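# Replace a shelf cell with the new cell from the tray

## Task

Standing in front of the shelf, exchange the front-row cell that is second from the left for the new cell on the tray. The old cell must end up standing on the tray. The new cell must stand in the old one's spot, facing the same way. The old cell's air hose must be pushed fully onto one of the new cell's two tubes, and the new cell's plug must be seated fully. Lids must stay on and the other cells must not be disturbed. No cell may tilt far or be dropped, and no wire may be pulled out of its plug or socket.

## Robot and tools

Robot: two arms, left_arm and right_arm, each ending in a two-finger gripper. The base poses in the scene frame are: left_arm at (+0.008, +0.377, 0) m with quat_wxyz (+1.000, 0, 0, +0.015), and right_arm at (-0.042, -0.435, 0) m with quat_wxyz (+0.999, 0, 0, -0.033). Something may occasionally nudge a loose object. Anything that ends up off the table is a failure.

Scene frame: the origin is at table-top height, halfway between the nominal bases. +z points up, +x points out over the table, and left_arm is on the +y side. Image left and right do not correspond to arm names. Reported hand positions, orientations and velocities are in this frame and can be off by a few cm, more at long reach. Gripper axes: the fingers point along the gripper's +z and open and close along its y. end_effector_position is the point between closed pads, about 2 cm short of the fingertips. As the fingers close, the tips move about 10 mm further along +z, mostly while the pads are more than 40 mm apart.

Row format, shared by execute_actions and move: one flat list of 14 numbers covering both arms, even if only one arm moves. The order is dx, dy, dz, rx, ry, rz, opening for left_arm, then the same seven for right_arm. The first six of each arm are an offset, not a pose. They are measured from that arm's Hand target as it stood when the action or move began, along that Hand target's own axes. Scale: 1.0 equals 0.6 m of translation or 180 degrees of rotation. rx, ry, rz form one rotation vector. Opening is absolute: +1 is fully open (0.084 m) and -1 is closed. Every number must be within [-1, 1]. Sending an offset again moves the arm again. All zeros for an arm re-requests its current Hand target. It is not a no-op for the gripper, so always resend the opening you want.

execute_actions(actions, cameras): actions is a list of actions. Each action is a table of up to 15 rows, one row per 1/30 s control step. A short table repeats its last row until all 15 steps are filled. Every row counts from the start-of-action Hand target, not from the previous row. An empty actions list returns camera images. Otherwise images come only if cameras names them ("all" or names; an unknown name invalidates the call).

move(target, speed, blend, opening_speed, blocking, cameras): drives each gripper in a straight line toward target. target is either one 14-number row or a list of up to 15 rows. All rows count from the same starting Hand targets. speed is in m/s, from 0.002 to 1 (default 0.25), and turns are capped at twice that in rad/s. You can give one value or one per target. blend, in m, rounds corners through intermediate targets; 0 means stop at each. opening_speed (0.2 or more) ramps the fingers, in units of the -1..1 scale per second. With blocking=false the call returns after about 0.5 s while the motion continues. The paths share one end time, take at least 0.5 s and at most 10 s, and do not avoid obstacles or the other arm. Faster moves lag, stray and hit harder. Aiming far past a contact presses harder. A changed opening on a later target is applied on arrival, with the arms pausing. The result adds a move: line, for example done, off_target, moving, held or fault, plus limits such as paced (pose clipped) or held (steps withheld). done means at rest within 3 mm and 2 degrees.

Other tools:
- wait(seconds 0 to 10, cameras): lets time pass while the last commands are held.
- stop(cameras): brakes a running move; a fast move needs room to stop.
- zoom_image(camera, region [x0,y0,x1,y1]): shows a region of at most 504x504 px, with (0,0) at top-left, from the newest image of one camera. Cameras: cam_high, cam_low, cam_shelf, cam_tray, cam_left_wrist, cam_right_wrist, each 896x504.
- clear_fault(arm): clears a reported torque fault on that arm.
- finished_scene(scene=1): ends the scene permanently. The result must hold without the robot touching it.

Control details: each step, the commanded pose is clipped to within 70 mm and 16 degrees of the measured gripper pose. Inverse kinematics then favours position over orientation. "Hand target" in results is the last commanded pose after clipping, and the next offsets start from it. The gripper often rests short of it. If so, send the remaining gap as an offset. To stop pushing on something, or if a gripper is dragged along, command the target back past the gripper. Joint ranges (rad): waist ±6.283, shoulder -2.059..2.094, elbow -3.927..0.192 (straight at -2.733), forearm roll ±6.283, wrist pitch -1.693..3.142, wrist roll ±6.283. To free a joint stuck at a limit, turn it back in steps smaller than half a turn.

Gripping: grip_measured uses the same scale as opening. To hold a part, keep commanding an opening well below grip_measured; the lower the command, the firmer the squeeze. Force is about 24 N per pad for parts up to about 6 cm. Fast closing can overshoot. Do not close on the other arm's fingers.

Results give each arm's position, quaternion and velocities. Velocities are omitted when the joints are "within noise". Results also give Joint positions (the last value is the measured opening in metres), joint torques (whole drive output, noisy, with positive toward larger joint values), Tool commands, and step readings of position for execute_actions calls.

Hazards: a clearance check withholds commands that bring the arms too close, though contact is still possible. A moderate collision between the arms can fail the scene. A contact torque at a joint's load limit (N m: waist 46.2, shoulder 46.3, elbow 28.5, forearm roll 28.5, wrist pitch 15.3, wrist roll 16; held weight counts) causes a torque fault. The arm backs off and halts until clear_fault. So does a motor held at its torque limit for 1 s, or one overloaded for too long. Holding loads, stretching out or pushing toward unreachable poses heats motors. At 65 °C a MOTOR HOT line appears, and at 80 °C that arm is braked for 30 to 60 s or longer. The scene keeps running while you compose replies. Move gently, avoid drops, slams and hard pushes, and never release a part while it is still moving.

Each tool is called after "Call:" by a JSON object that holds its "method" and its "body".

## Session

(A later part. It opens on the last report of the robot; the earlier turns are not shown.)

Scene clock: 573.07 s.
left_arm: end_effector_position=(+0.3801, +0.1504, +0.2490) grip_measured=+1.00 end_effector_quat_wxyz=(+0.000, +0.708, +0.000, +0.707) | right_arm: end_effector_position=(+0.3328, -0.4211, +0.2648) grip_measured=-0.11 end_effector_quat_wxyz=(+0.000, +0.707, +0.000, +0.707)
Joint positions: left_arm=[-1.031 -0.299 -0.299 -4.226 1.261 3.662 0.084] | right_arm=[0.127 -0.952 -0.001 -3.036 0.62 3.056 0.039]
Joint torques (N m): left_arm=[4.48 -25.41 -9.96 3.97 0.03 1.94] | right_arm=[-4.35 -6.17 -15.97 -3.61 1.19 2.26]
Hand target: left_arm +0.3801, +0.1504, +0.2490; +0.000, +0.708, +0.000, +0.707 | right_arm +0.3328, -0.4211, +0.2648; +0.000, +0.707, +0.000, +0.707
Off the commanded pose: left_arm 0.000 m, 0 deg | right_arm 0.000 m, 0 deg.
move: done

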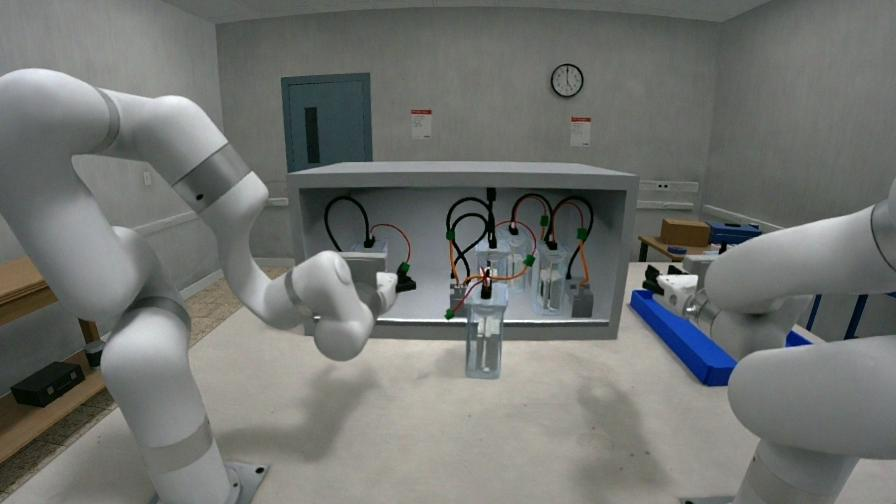

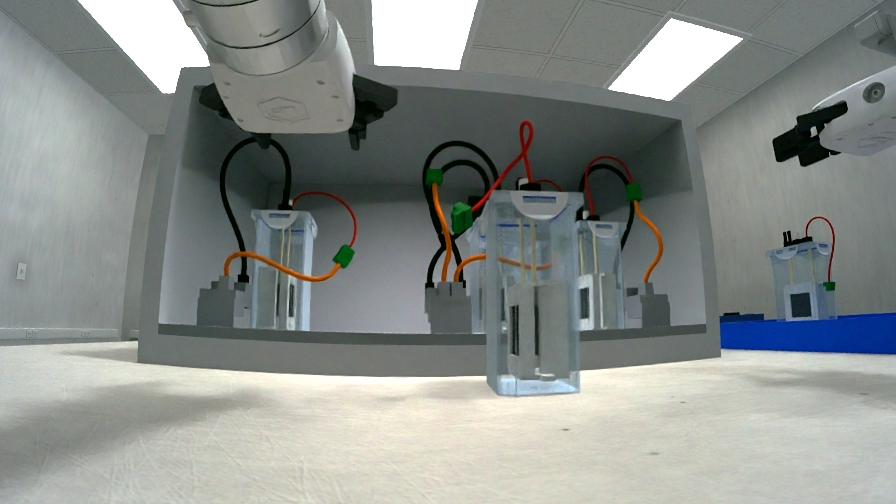

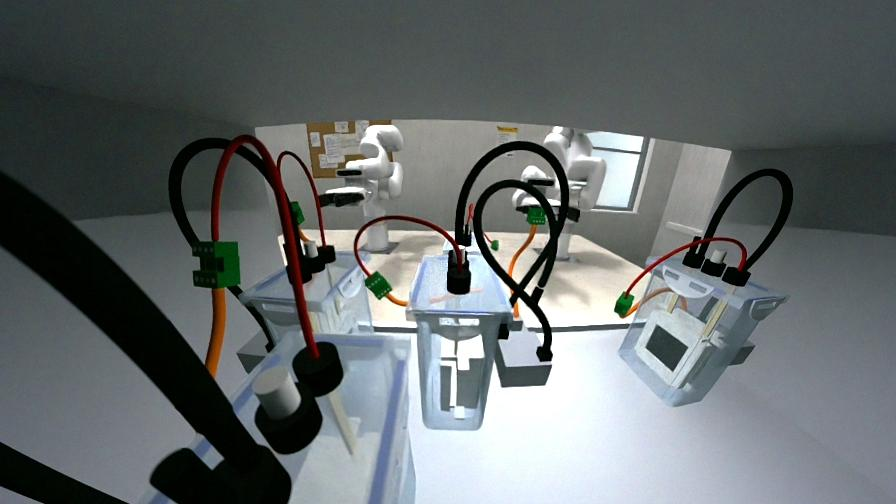

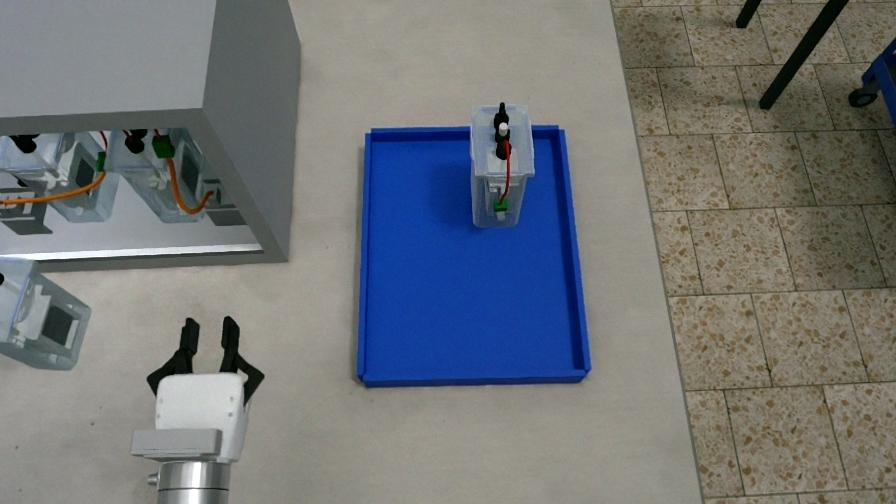

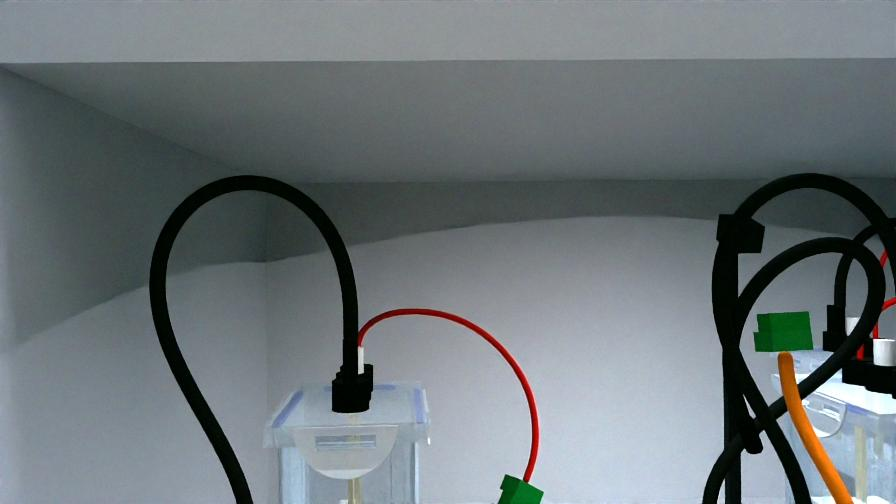

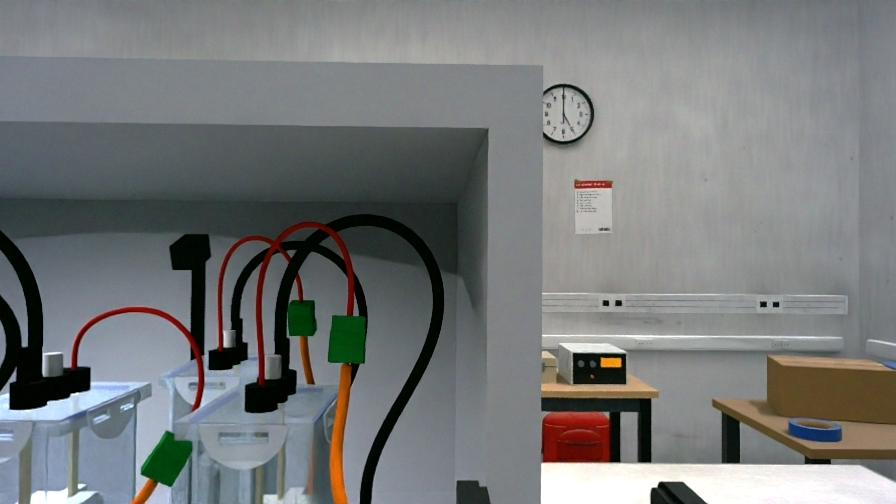

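Call:
{"method": "move", "body": {"target": [0,0,0,0,0,0,1,-0.2333,-0.6018,-0.1047,-0.0333,0,0,1], "speed": 0.2, "cameras": ["cam_high","cam_low","cam_right_wrist"]}}

Scene clock: 579.83 s.
left_arm: end_effector_position=(+0.3801, +0.1504, +0.2490) grip_measured=+1.00 end_effector_quat_wxyz=(+0.000, +0.708, +0.000, +0.707) | right_arm: end_effector_position=(+0.2700, -0.0600, +0.1249) grip_measured=+1.00 end_effector_quat_wxyz=(+0.037, +0.706, -0.037, +0.706)
Joint positions: left_arm=[-1.031 -0.299 -0.299 -4.226 1.261 3.662 0.084] | right_arm=[1.48 0.511 -0.872 -1.619 1.553 2.781 0.084]
Joint torques (N m): left_arm=[4.82 -25.53 -9.83 3.98 0 1.98] | right_arm=[4.16 -18.9 -11.86 3.23 4.09 -2.21]
Hand target: left_arm +0.3801, +0.1504, +0.2490; +0.000, +0.708, +0.000, +0.707 | right_arm +0.2700, -0.0600, +0.1249; +0.037, +0.706, -0.037, +0.706
Off the commanded pose: left_arm 0.000 m, 0 deg | right_arm 0.000 m, 0 deg.
move: done
Images, in order (width x height): cam_high 896x504, cam_low 896x504, cam_right_wrist 896x504.

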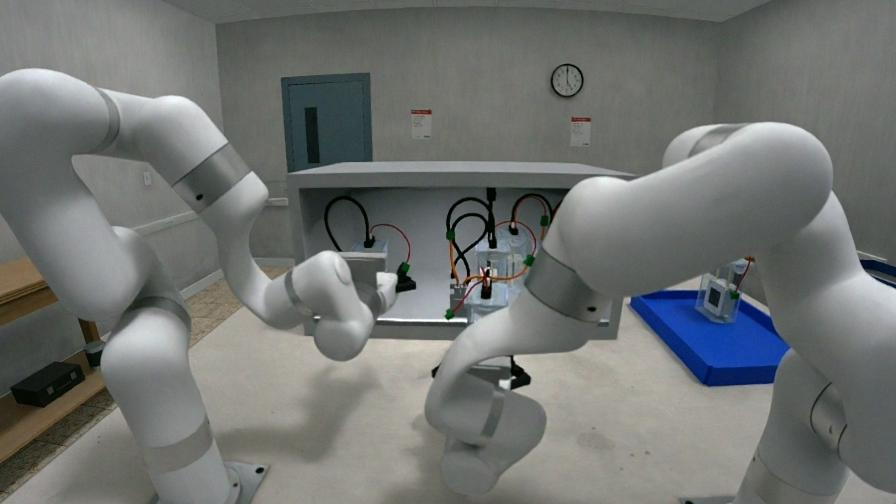

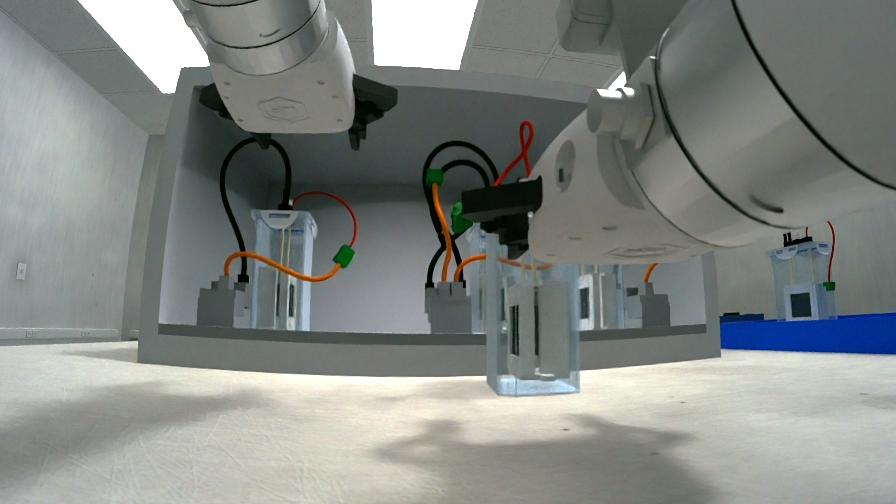

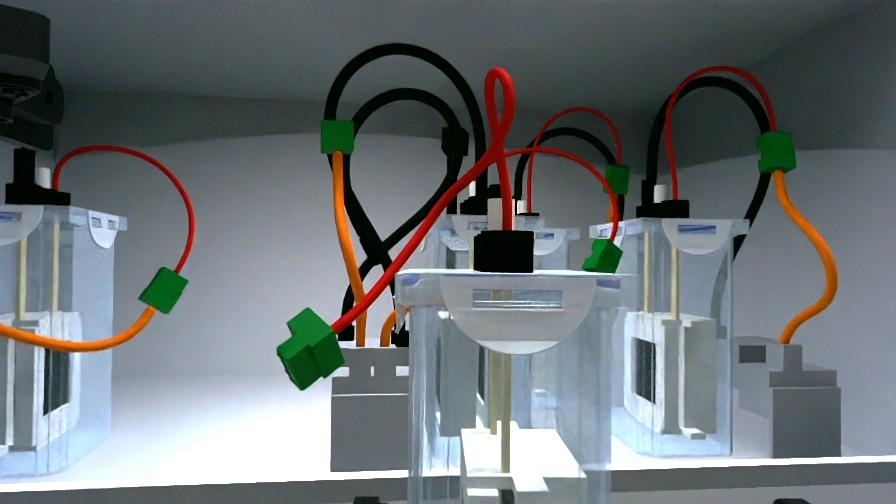

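Call:
{"method": "move", "body": {"target": [0,0,0,0,0,0,1,-0.02,-0.009,0.15,0,0,0,1], "speed": 0.1, "cameras": ["cam_low","cam_right_wrist","cam_left_wrist"]}}

Scene clock: 585.50 s.
left_arm: end_effector_position=(+0.3801, +0.1504, +0.2490) grip_measured=+1.00 end_effector_quat_wxyz=(+0.000, +0.708, +0.000, +0.707) | right_arm: end_effector_position=(+0.3600, -0.0640, +0.1129) grip_measured=+1.00 end_effector_quat_wxyz=(+0.037, +0.706, -0.037, +0.706)
Joint positions: left_arm=[-1.031 -0.299 -0.299 -4.226 1.261 3.662 0.084] | right_arm=[1.254 0.587 -0.961 -1.83 1.471 2.78 0.084]
Joint torques (N m): left_arm=[4.85 -25.55 -9.85 3.83 -0.02 1.89] | right_arm=[-4.78 -21.01 -12.46 -4.47 0.89 -2.3]
Hand target: left_arm +0.3801, +0.1504, +0.2490; +0.000, +0.708, +0.000, +0.707 | right_arm +0.3601, -0.0640, +0.1129; +0.037, +0.706, -0.037, +0.706
Off the commanded pose: left_arm 0.000 m, 0 deg | right_arm 0.000 m, 0 deg.
move: done
Images, in order (width x height): cam_low 896x504, cam_left_wrist 896x504, cam_right_wrist 896x504.

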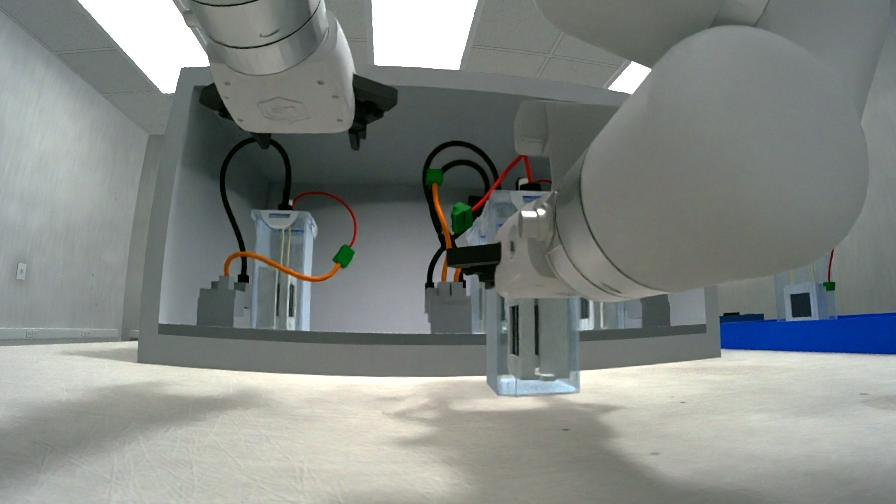

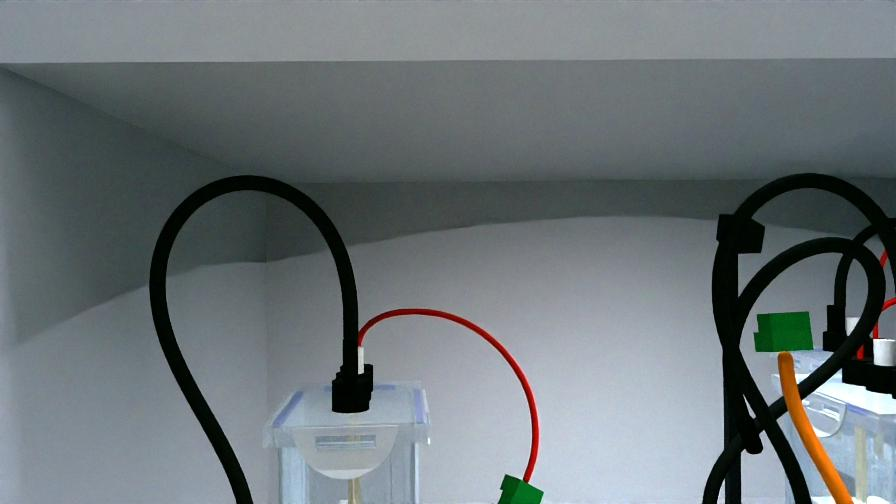

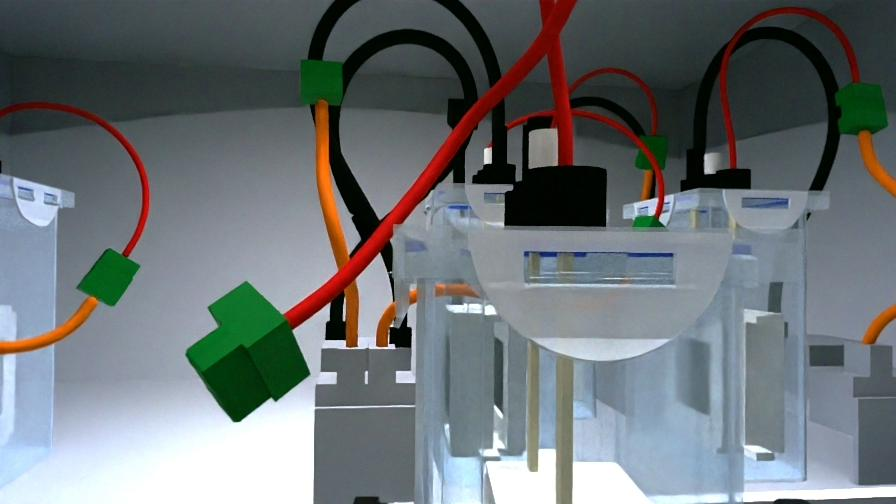

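Call:
{"method": "move", "body": {"target": [[0,0,0,0,0,0,1,0,0,0.108,0,0,0,1],[0,0,0,0,0,0,1,0,0,0.108,0,0,0,-1]], "speed": 0.06, "opening_speed": 0.5, "cameras": ["cam_low","cam_right_wrist","cam_high"]}}

Scene clock: 593.00 s.
left_arm: end_effector_position=(+0.3801, +0.1504, +0.2490) grip_measured=+1.00 end_effector_quat_wxyz=(+0.000, +0.708, +0.000, +0.707) | right_arm: end_effector_position=(+0.4245, -0.0708, +0.1129) grip_measured=+0.86 end_effector_quat_wxyz=(+0.037, +0.706, -0.037, +0.706)
Joint positions: left_arm=[-1.031 -0.299 -0.299 -4.226 1.261 3.662 0.084] | right_arm=[1.104 0.631 -1.048 -1.965 1.403 2.759 0.079]
Joint torques (N m): left_arm=[4.57 -25.43 -9.9 3.74 0 1.87] | right_arm=[4.45 -30.43 -10.73 -3.34 1.68 -1.8]
Hand target: left_arm +0.3801, +0.1504, +0.2490; +0.000, +0.708, +0.000, +0.707 | right_arm +0.4245, -0.0708, +0.1129; +0.037, +0.706, -0.037, +0.706
Off the commanded pose: left_arm 0.000 m, 0 deg | right_arm 0.000 m, 0 deg.
move: done
Images, in order (width x height): cam_high 896x504, cam_low 896x504, cam_right_wrist 896x504.

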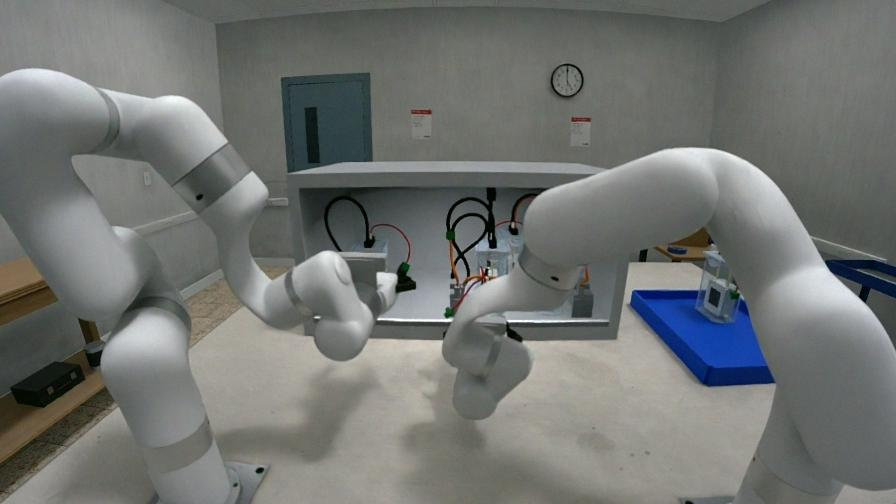

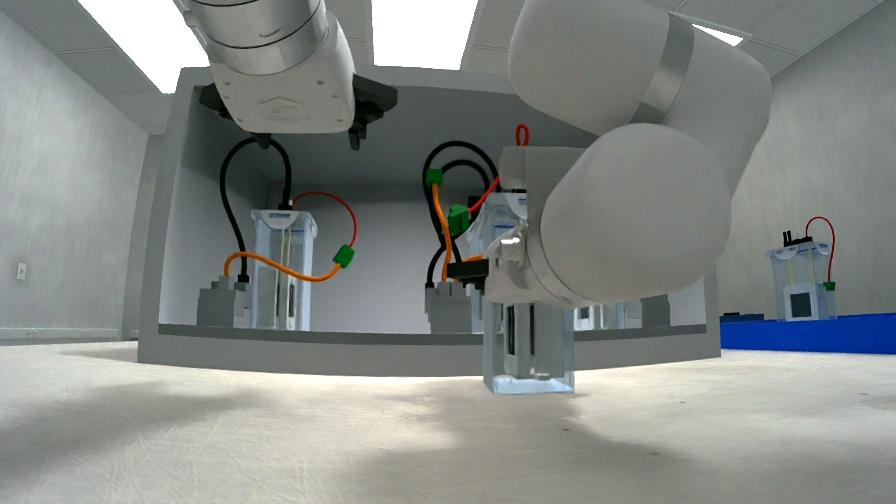

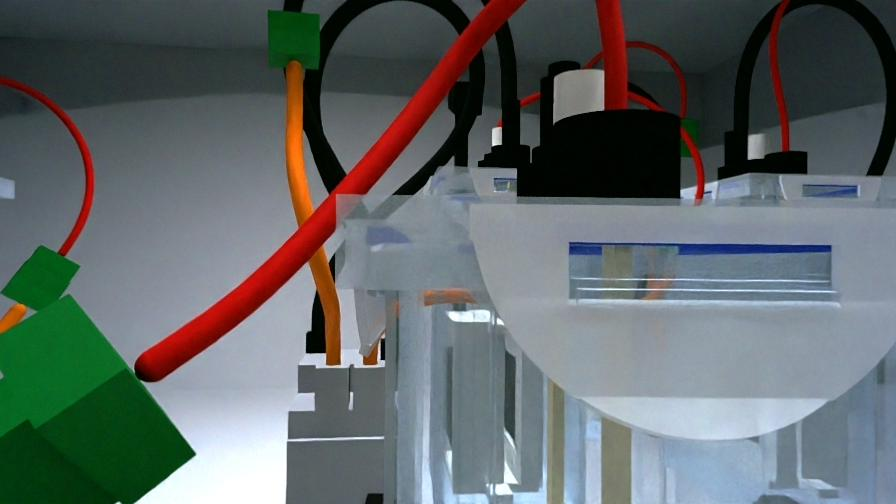

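Call:
{"method": "move", "body": {"target": [[0,0,0,0,0,0,1,0.1667,0,0,0,0,0,-1],[0,0,0,0,0,0,1,0.1667,0.981,0.1375,0,0,0,-1]], "speed": [0.08,0.15], "blend": [0.02,0], "cameras": ["cam_low","cam_right_wrist","cam_high","cam_tray"]}}

Scene clock: 608.60 s.
left_arm: end_effector_position=(+0.3801, +0.1504, +0.2490) grip_measured=+1.00 end_effector_quat_wxyz=(+0.000, +0.708, +0.000, +0.707) | right_arm: end_effector_position=(+0.4451, -0.6648, +0.2128) grip_measured=+0.86 end_effector_quat_wxyz=(+0.037, +0.706, -0.037, +0.706)
Joint positions: left_arm=[-1.031 -0.299 -0.299 -4.226 1.261 3.662 0.084] | right_arm=[-0.587 0.05 -0.553 -3.75 1.147 3.421 0.079]
Joint torques (N m): left_arm=[4.69 -25.39 -9.86 3.67 0 1.78] | right_arm=[-4.23 -21.22 -20.67 -2.42 8.94 2.19]
Hand target: left_arm +0.3801, +0.1504, +0.2490; +0.000, +0.708, +0.000, +0.707 | right_arm +0.4451, -0.6648, +0.2128; +0.037, +0.706, -0.037, +0.706
Off the commanded pose: left_arm 0.000 m, 0 deg | right_arm 0.000 m, 0 deg.
move: done
Images, in order (width x height): cam_high 896x504, cam_low 896x504, cam_tray 896x504, cam_right_wrist 896x504.

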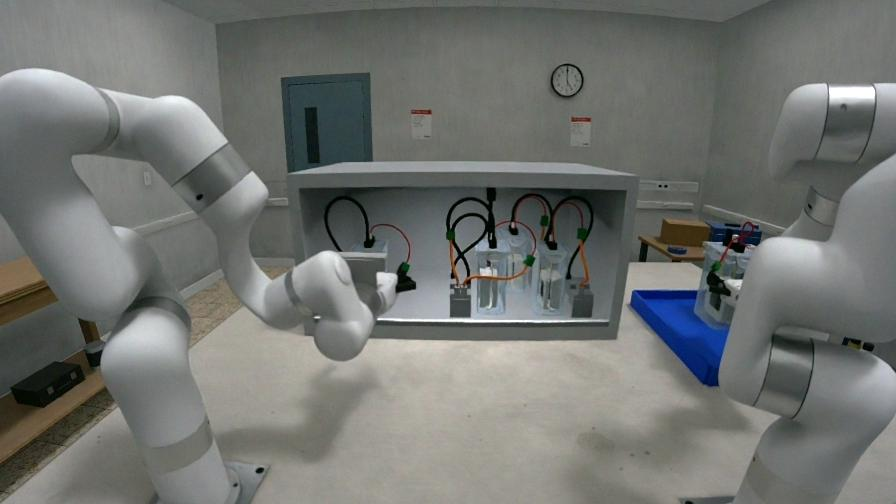

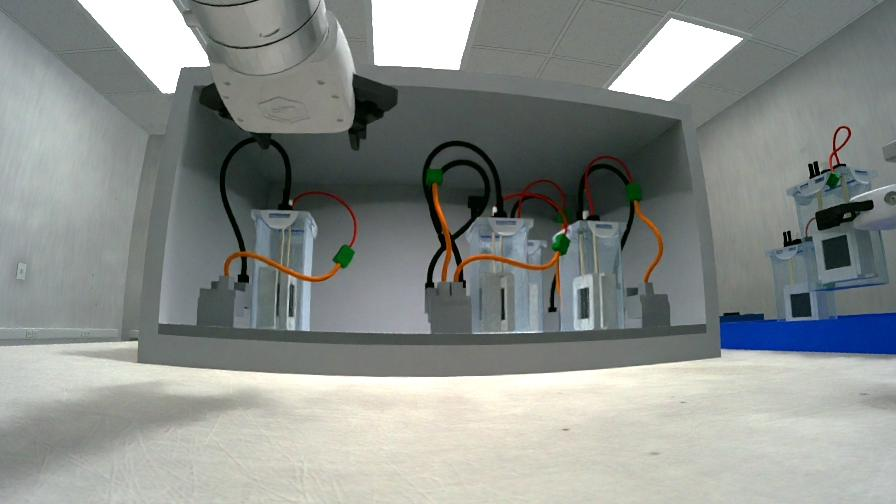

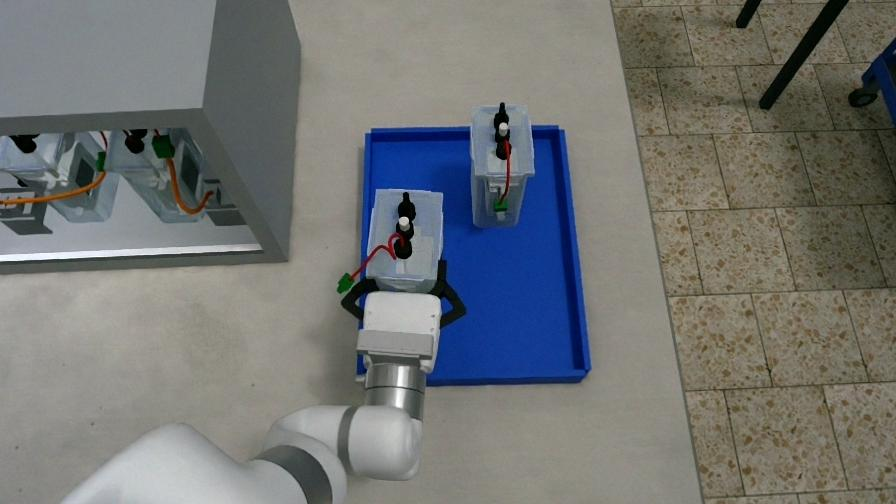

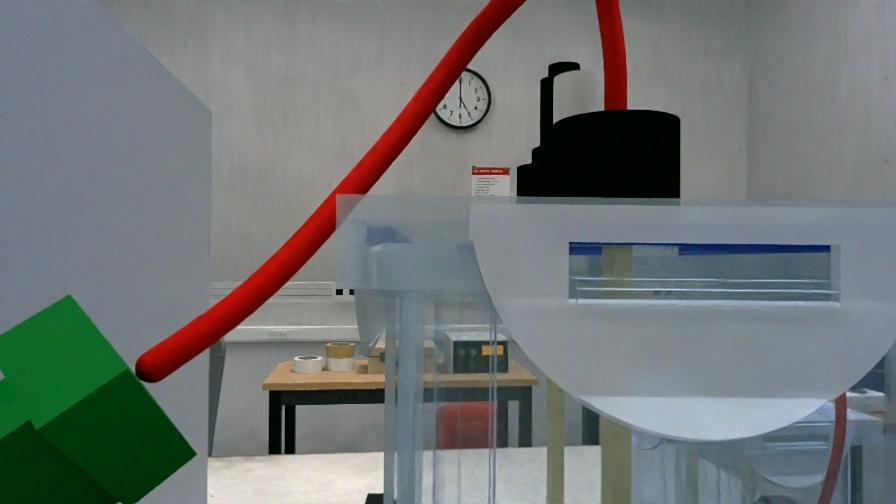

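Call:
{"method": "move", "body": {"target": [[0,0,0,0,0,0,1,0,0.025,0,0,0,0,-1],[0,0,0,0,0,0,1,-0.125,0.025,0,0,0,0,-1]], "speed": 0.08, "cameras": ["cam_low","cam_tray"]}}

Call:
{"method": "zoom_image", "body": {"camera": "cam_tray", "region": [330, 90, 600, 400]}}

Scene clock: 615.87 s.
left_arm: end_effector_position=(+0.3801, +0.1504, +0.2490) grip_measured=+1.00 end_effector_quat_wxyz=(+0.000, +0.708, +0.000, +0.707) | right_arm: end_effector_position=(+0.4435, -0.6797, +0.1379) grip_measured=+0.86 end_effector_quat_wxyz=(+0.037, +0.706, -0.037, +0.706)
Joint positions: left_arm=[-1.031 -0.299 -0.299 -4.226 1.261 3.662 0.084] | right_arm=[-0.65 0.327 -0.614 -3.772 1.337 3.31 0.079]
Joint torques (N m): left_arm=[4.71 -25.53 -9.8 3.69 0 1.81] | right_arm=[-4.45 -23.95 -17.11 4.39 9.18 -2.22]
Hand target: left_arm +0.3801, +0.1504, +0.2490; +0.000, +0.708, +0.000, +0.707 | right_arm +0.4435, -0.6797, +0.1378; +0.037, +0.706, -0.037, +0.706
Off the commanded pose: left_arm 0.000 m, 0 deg | right_arm 0.000 m, 0 deg.
move: done
Images, in order (width x height): cam_low 896x504, cam_tray 896x504.

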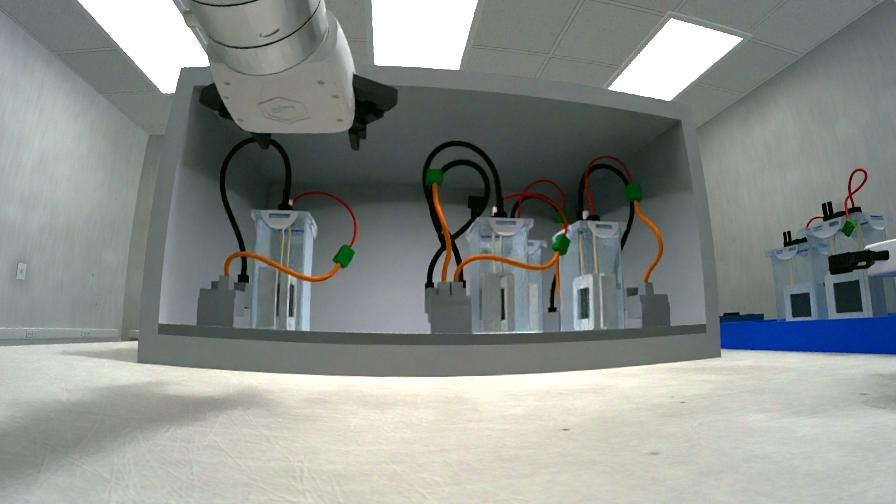

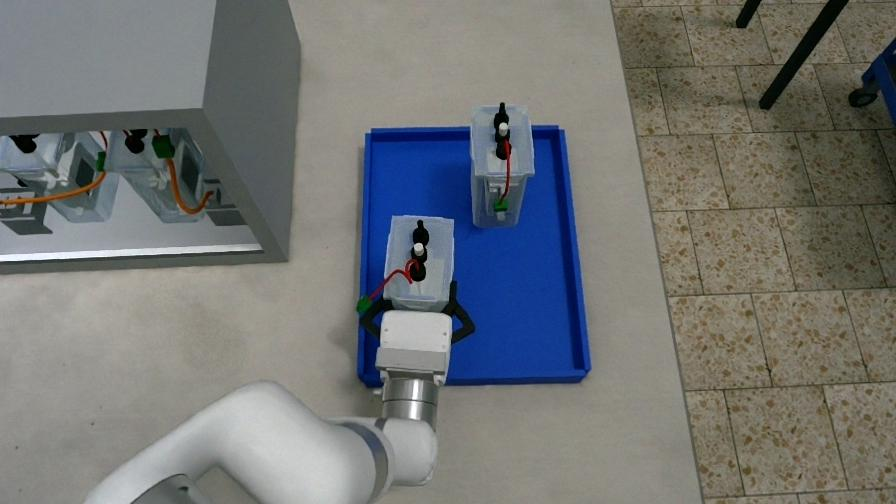

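Scaled by 1.626 from the camera's 896x504 image, which has a finer 1280x720 frame.

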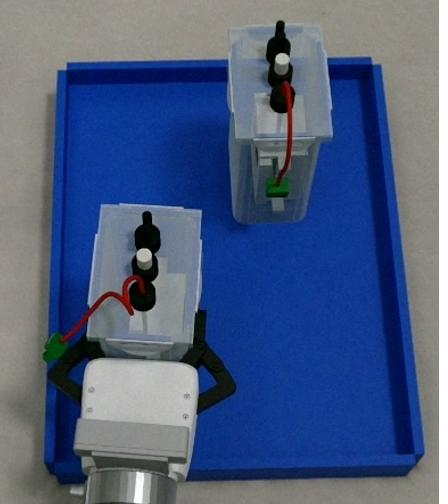

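Call:
{"method": "move", "body": {"target": [0,0,0,0,0,0,1,-0.02,0,0,0,0,0,-1], "speed": 0.04, "cameras": ["cam_low"]}}

Call:
{"method": "move", "body": {"target": [0,0,0,0,0,0,1,-0.0067,0,0,0,0,0,-1], "speed": 0.03}}

Scene clock: 619.27 s.
left_arm: end_effector_position=(+0.3801, +0.1504, +0.2490) grip_measured=+1.00 end_effector_quat_wxyz=(+0.000, +0.708, +0.000, +0.707) | right_arm: end_effector_position=(+0.4440, -0.6798, +0.1272) grip_measured=+0.86 end_effector_quat_wxyz=(+0.037, +0.705, -0.037, +0.708)
Joint positions: left_arm=[-1.031 -0.299 -0.299 -4.226 1.261 3.662 0.084] | right_arm=[-0.654 0.369 -0.626 -3.772 1.366 3.291 0.079]
Joint torques (N m): left_arm=[4.46 -25.52 -9.91 3.63 0.05 1.8] | right_arm=[-8.45 12.89 8 4.48 -13.84 -2.8]
Hand target: left_arm +0.3801, +0.1504, +0.2490; +0.000, +0.708, +0.000, +0.707 | right_arm +0.4435, -0.6797, +0.1258; +0.037, +0.706, -0.037, +0.706
Off the commanded pose: left_arm 0.000 m, 0 deg | right_arm 0.001 m, 0 deg.
move: done
Images, in order (width x height): cam_low 896x504.

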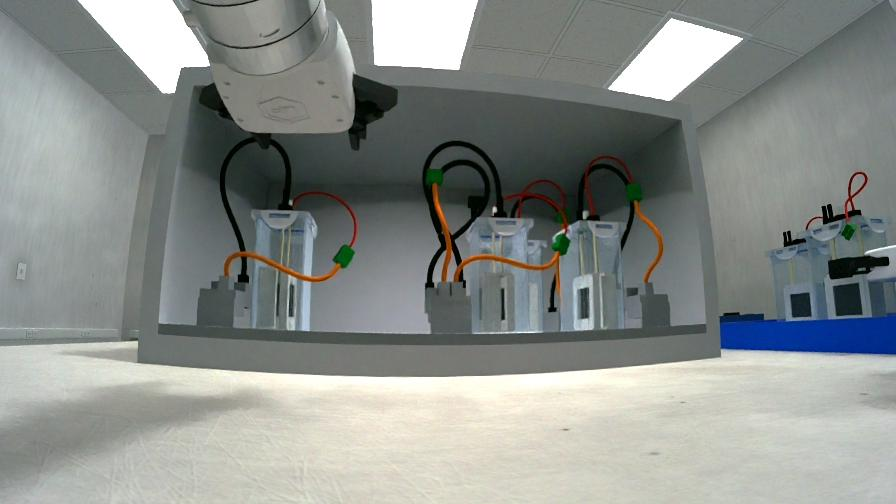

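Scene clock: 620.00 s.
left_arm: end_effector_position=(+0.3801, +0.1504, +0.2490) grip_measured=+1.00 end_effector_quat_wxyz=(+0.000, +0.708, +0.000, +0.707) | right_arm: end_effector_position=(+0.4439, -0.6798, +0.1232) grip_measured=+0.86 end_effector_quat_wxyz=(+0.037, +0.705, -0.037, +0.708)
Joint positions: left_arm=[-1.031 -0.299 -0.299 -4.226 1.261 3.662 0.084] | right_arm=[-0.655 0.384 -0.63 -3.772 1.375 3.285 0.079]
Joint torques (N m): left_arm=[4.58 -25.33 -9.94 3.54 0.01 1.81] | right_arm=[-8.02 12.45 5.69 4.48 -13.94 -2.74]
Hand target: left_arm +0.3801, +0.1504, +0.2490; +0.000, +0.708, +0.000, +0.707 | right_arm +0.4435, -0.6797, +0.1218; +0.037, +0.706, -0.037, +0.706
Off the commanded pose: left_arm 0.000 m, 0 deg | right_arm 0.001 m, 0 deg.
move: done

Call:
{"method": "move", "body": {"target": [[0,0,0,0,0,0,1,0.003,0,0,0,0,0,-1],[0,0,0,0,0,0,1,0.003,0,0,0,0,0,1]], "speed": 0.03, "opening_speed": 1, "cameras": ["cam_tray","cam_right_wrist"]}}

Scene clock: 625.07 s.
left_arm: end_effector_position=(+0.3801, +0.1504, +0.2490) grip_measured=+1.00 end_effector_quat_wxyz=(+0.000, +0.708, +0.000, +0.707) | right_arm: end_effector_position=(+0.4434, -0.6797, +0.1234) grip_measured=+1.00 end_effector_quat_wxyz=(+0.037, +0.706, -0.037, +0.706)
Joint positions: left_arm=[-1.031 -0.299 -0.299 -4.226 1.261 3.662 0.084] | right_arm=[-0.654 0.379 -0.628 -3.772 1.368 3.288 0.084]
Joint torques (N m): left_arm=[4.73 -25.5 -9.85 3.55 0.04 1.74] | right_arm=[1.17 -25.32 -11.06 -1.43 4.14 1.96]
Hand target: left_arm +0.3801, +0.1504, +0.2490; +0.000, +0.708, +0.000, +0.707 | right_arm +0.4435, -0.6797, +0.1236; +0.037, +0.706, -0.037, +0.706
Off the commanded pose: left_arm 0.000 m, 0 deg | right_arm 0.000 m, 0 deg.
move: done
Images, in order (width x height): cam_tray 896x504, cam_right_wrist 896x504.

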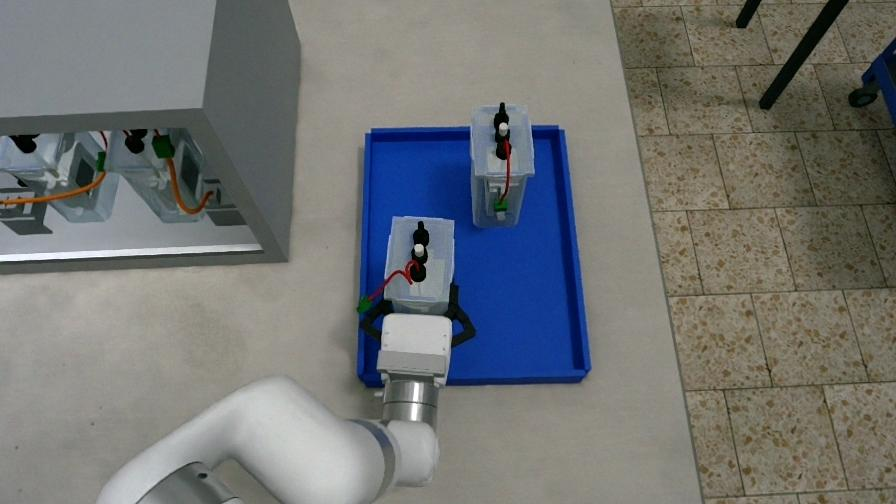

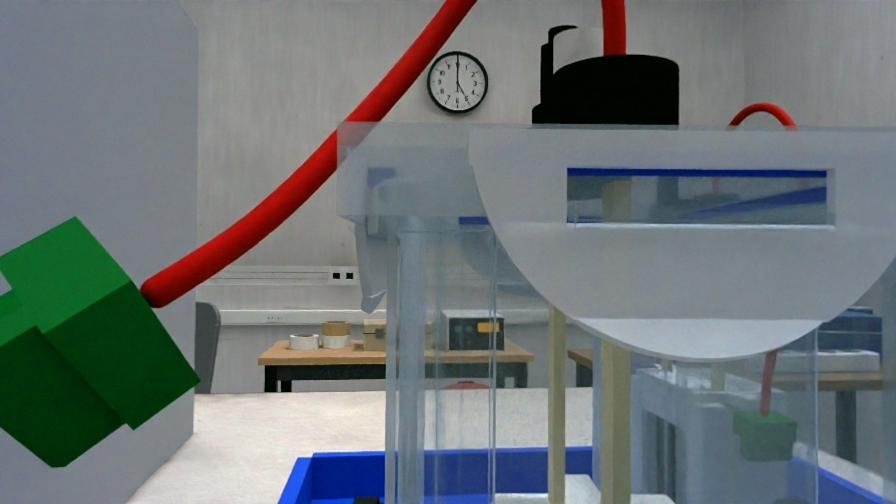

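Call:
{"method": "move", "body": {"target": [[0,0,0,0,0,0,1,0,0,-0.25,0,0,0,1],[0,0,0,0,0,0,1,0.128,0.2133,-0.1175,0.0333,0,0,1]], "speed": [0.08,0.15], "cameras": ["cam_tray","cam_right_wrist","cam_low"]}}

Call:
{"method": "zoom_image", "body": {"camera": "cam_right_wrist", "region": [250, 150, 700, 504]}}

Scene clock: 633.40 s.
left_arm: end_effector_position=(+0.3801, +0.1504, +0.2490) grip_measured=+1.00 end_effector_quat_wxyz=(+0.000, +0.708, +0.000, +0.707) | right_arm: end_effector_position=(+0.3600, -0.7996, +0.2004) grip_measured=+1.00 end_effector_quat_wxyz=(+0.000, +0.707, +0.000, +0.707)
Joint positions: left_arm=[-1.031 -0.299 -0.299 -4.226 1.261 3.662 0.084] | right_arm=[-1.077 0.265 -0.78 -4.334 1.365 3.618 0.084]
Joint torques (N m): left_arm=[4.56 -25.4 -9.79 3.44 0.05 1.73] | right_arm=[4.29 -17.26 -13.78 -3.01 0.91 2.27]
Hand target: left_arm +0.3801, +0.1504, +0.2490; +0.000, +0.708, +0.000, +0.707 | right_arm +0.3600, -0.7996, +0.2004; +0.000, +0.707, +0.000, +0.707
Off the commanded pose: left_arm 0.000 m, 0 deg | right_arm 0.000 m, 0 deg.
move: done
Images, in order (width x height): cam_low 896x504, cam_tray 896x504, cam_right_wrist 896x504.

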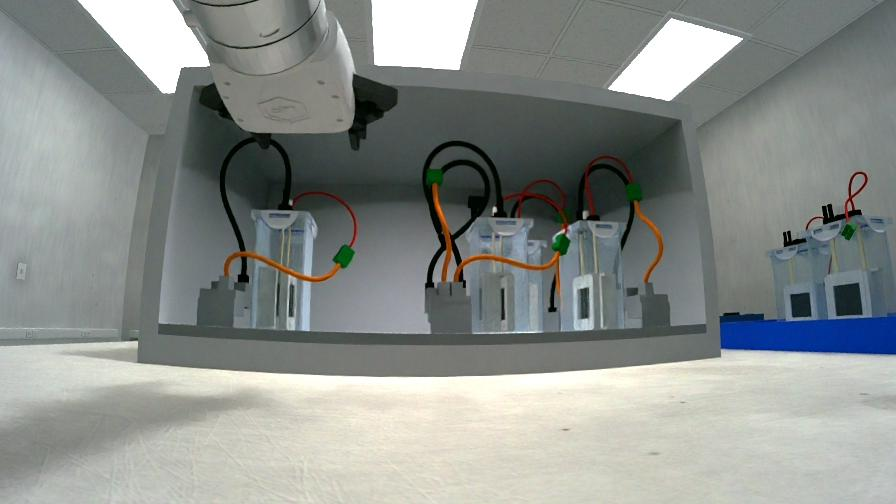

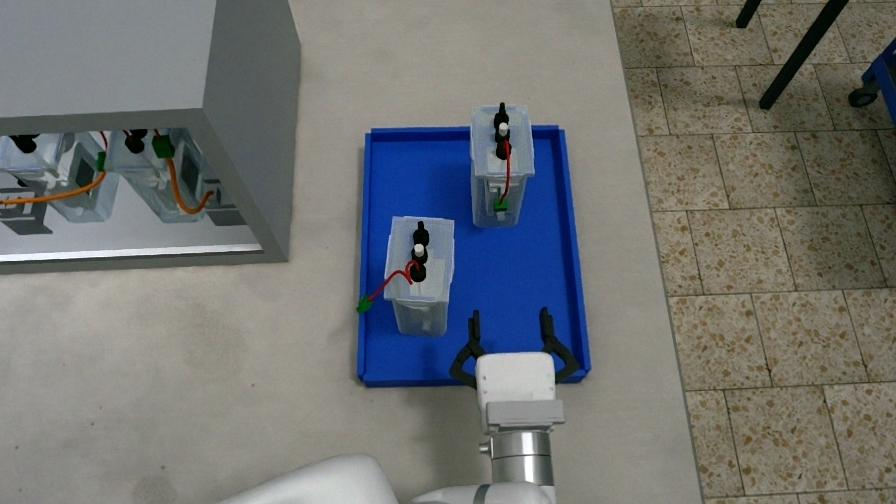

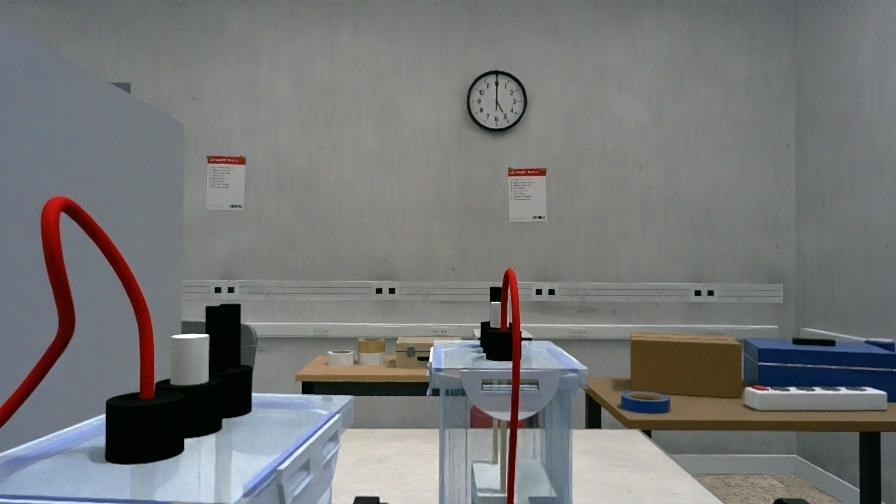

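Scaled by 1.120 from the camera's 896x504 image, which has a finer 1280x720 frame.

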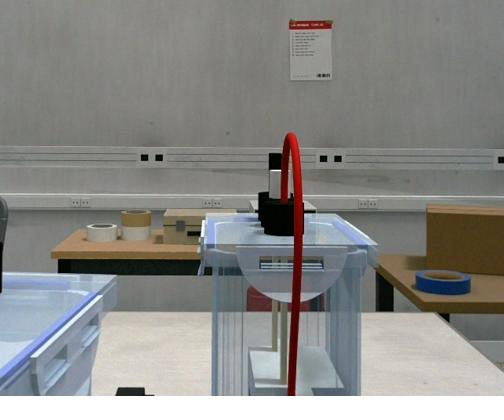

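Call:
{"method": "move", "body": {"target": [0,0,0,0,0,0,1,-0.115,0.007,0.17,-0.0167,0,0,1], "speed": 0.12, "cameras": ["cam_tray","cam_right_wrist","cam_low"]}}

Call:
{"method": "zoom_image", "body": {"camera": "cam_tray", "region": [430, 90, 600, 400]}}

Scene clock: 640.40 s.
left_arm: end_effector_position=(+0.3801, +0.1504, +0.2490) grip_measured=+1.00 end_effector_quat_wxyz=(+0.000, +0.708, +0.000, +0.707) | right_arm: end_effector_position=(+0.4620, -0.8039, +0.1314) grip_measured=+1.00 end_effector_quat_wxyz=(+0.019, +0.707, -0.019, +0.707)
Joint positions: left_arm=[-1.031 -0.299 -0.299 -4.226 1.261 3.662 0.084] | right_arm=[-0.849 0.568 -1.015 -4.054 1.286 3.491 0.084]
Joint torques (N m): left_arm=[4.4 -25.19 -9.8 3.43 0.02 1.71] | right_arm=[4.28 -21.5 -13.4 4.56 1.04 -2.25]
Hand target: left_arm +0.3801, +0.1504, +0.2490; +0.000, +0.708, +0.000, +0.707 | right_arm +0.4621, -0.8038, +0.1314; +0.018, +0.707, -0.019, +0.707
Off the commanded pose: left_arm 0.000 m, 0 deg | right_arm 0.000 m, 0 deg.
move: done
Images, in order (width x height): cam_low 896x504, cam_tray 896x504, cam_right_wrist 896x504.

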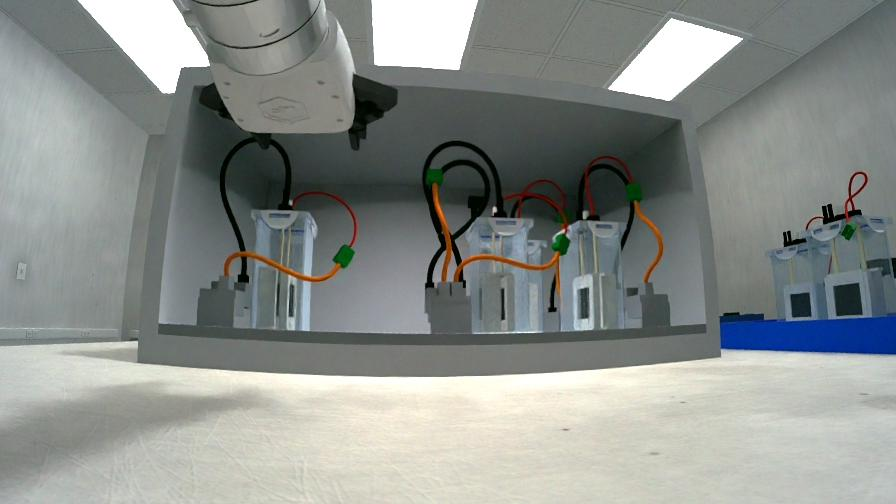

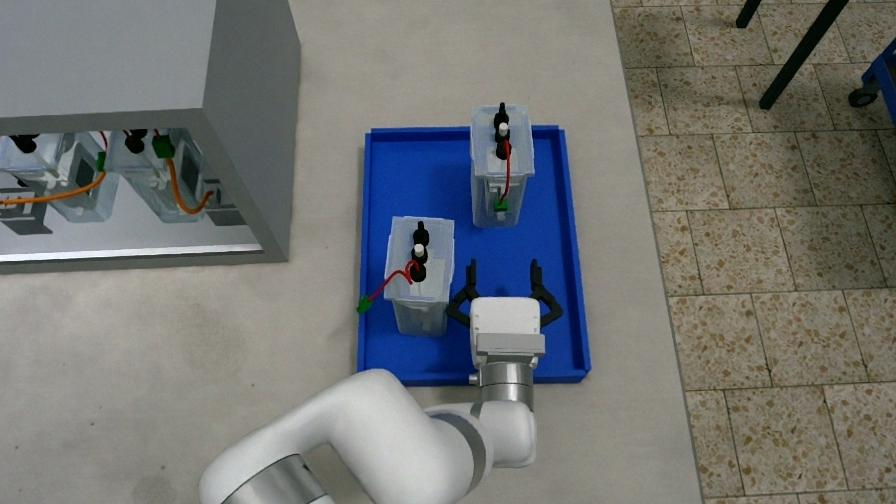

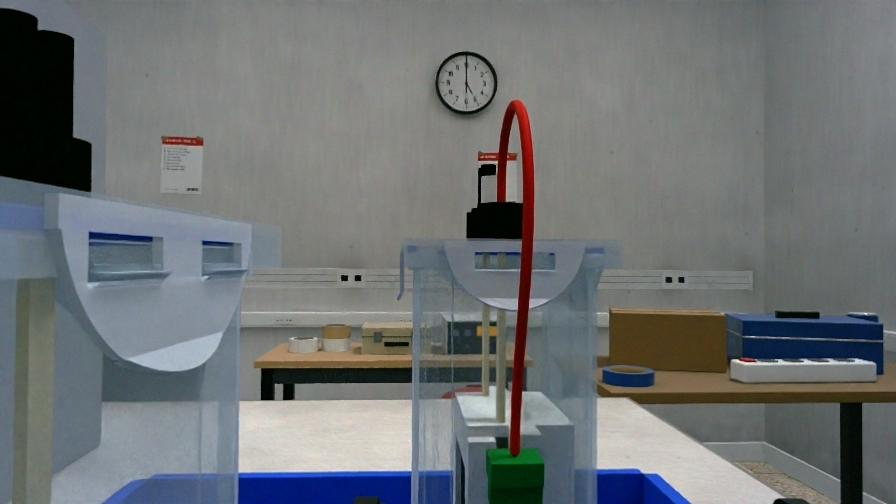

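Scaled by 1.626 from the camera's 896x504 image, which has a finer 1280x720 frame.

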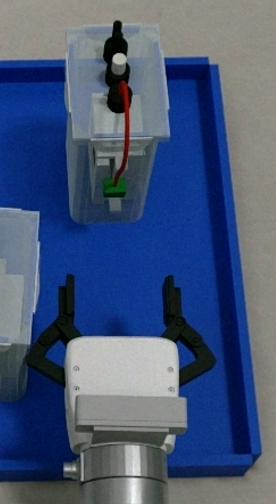

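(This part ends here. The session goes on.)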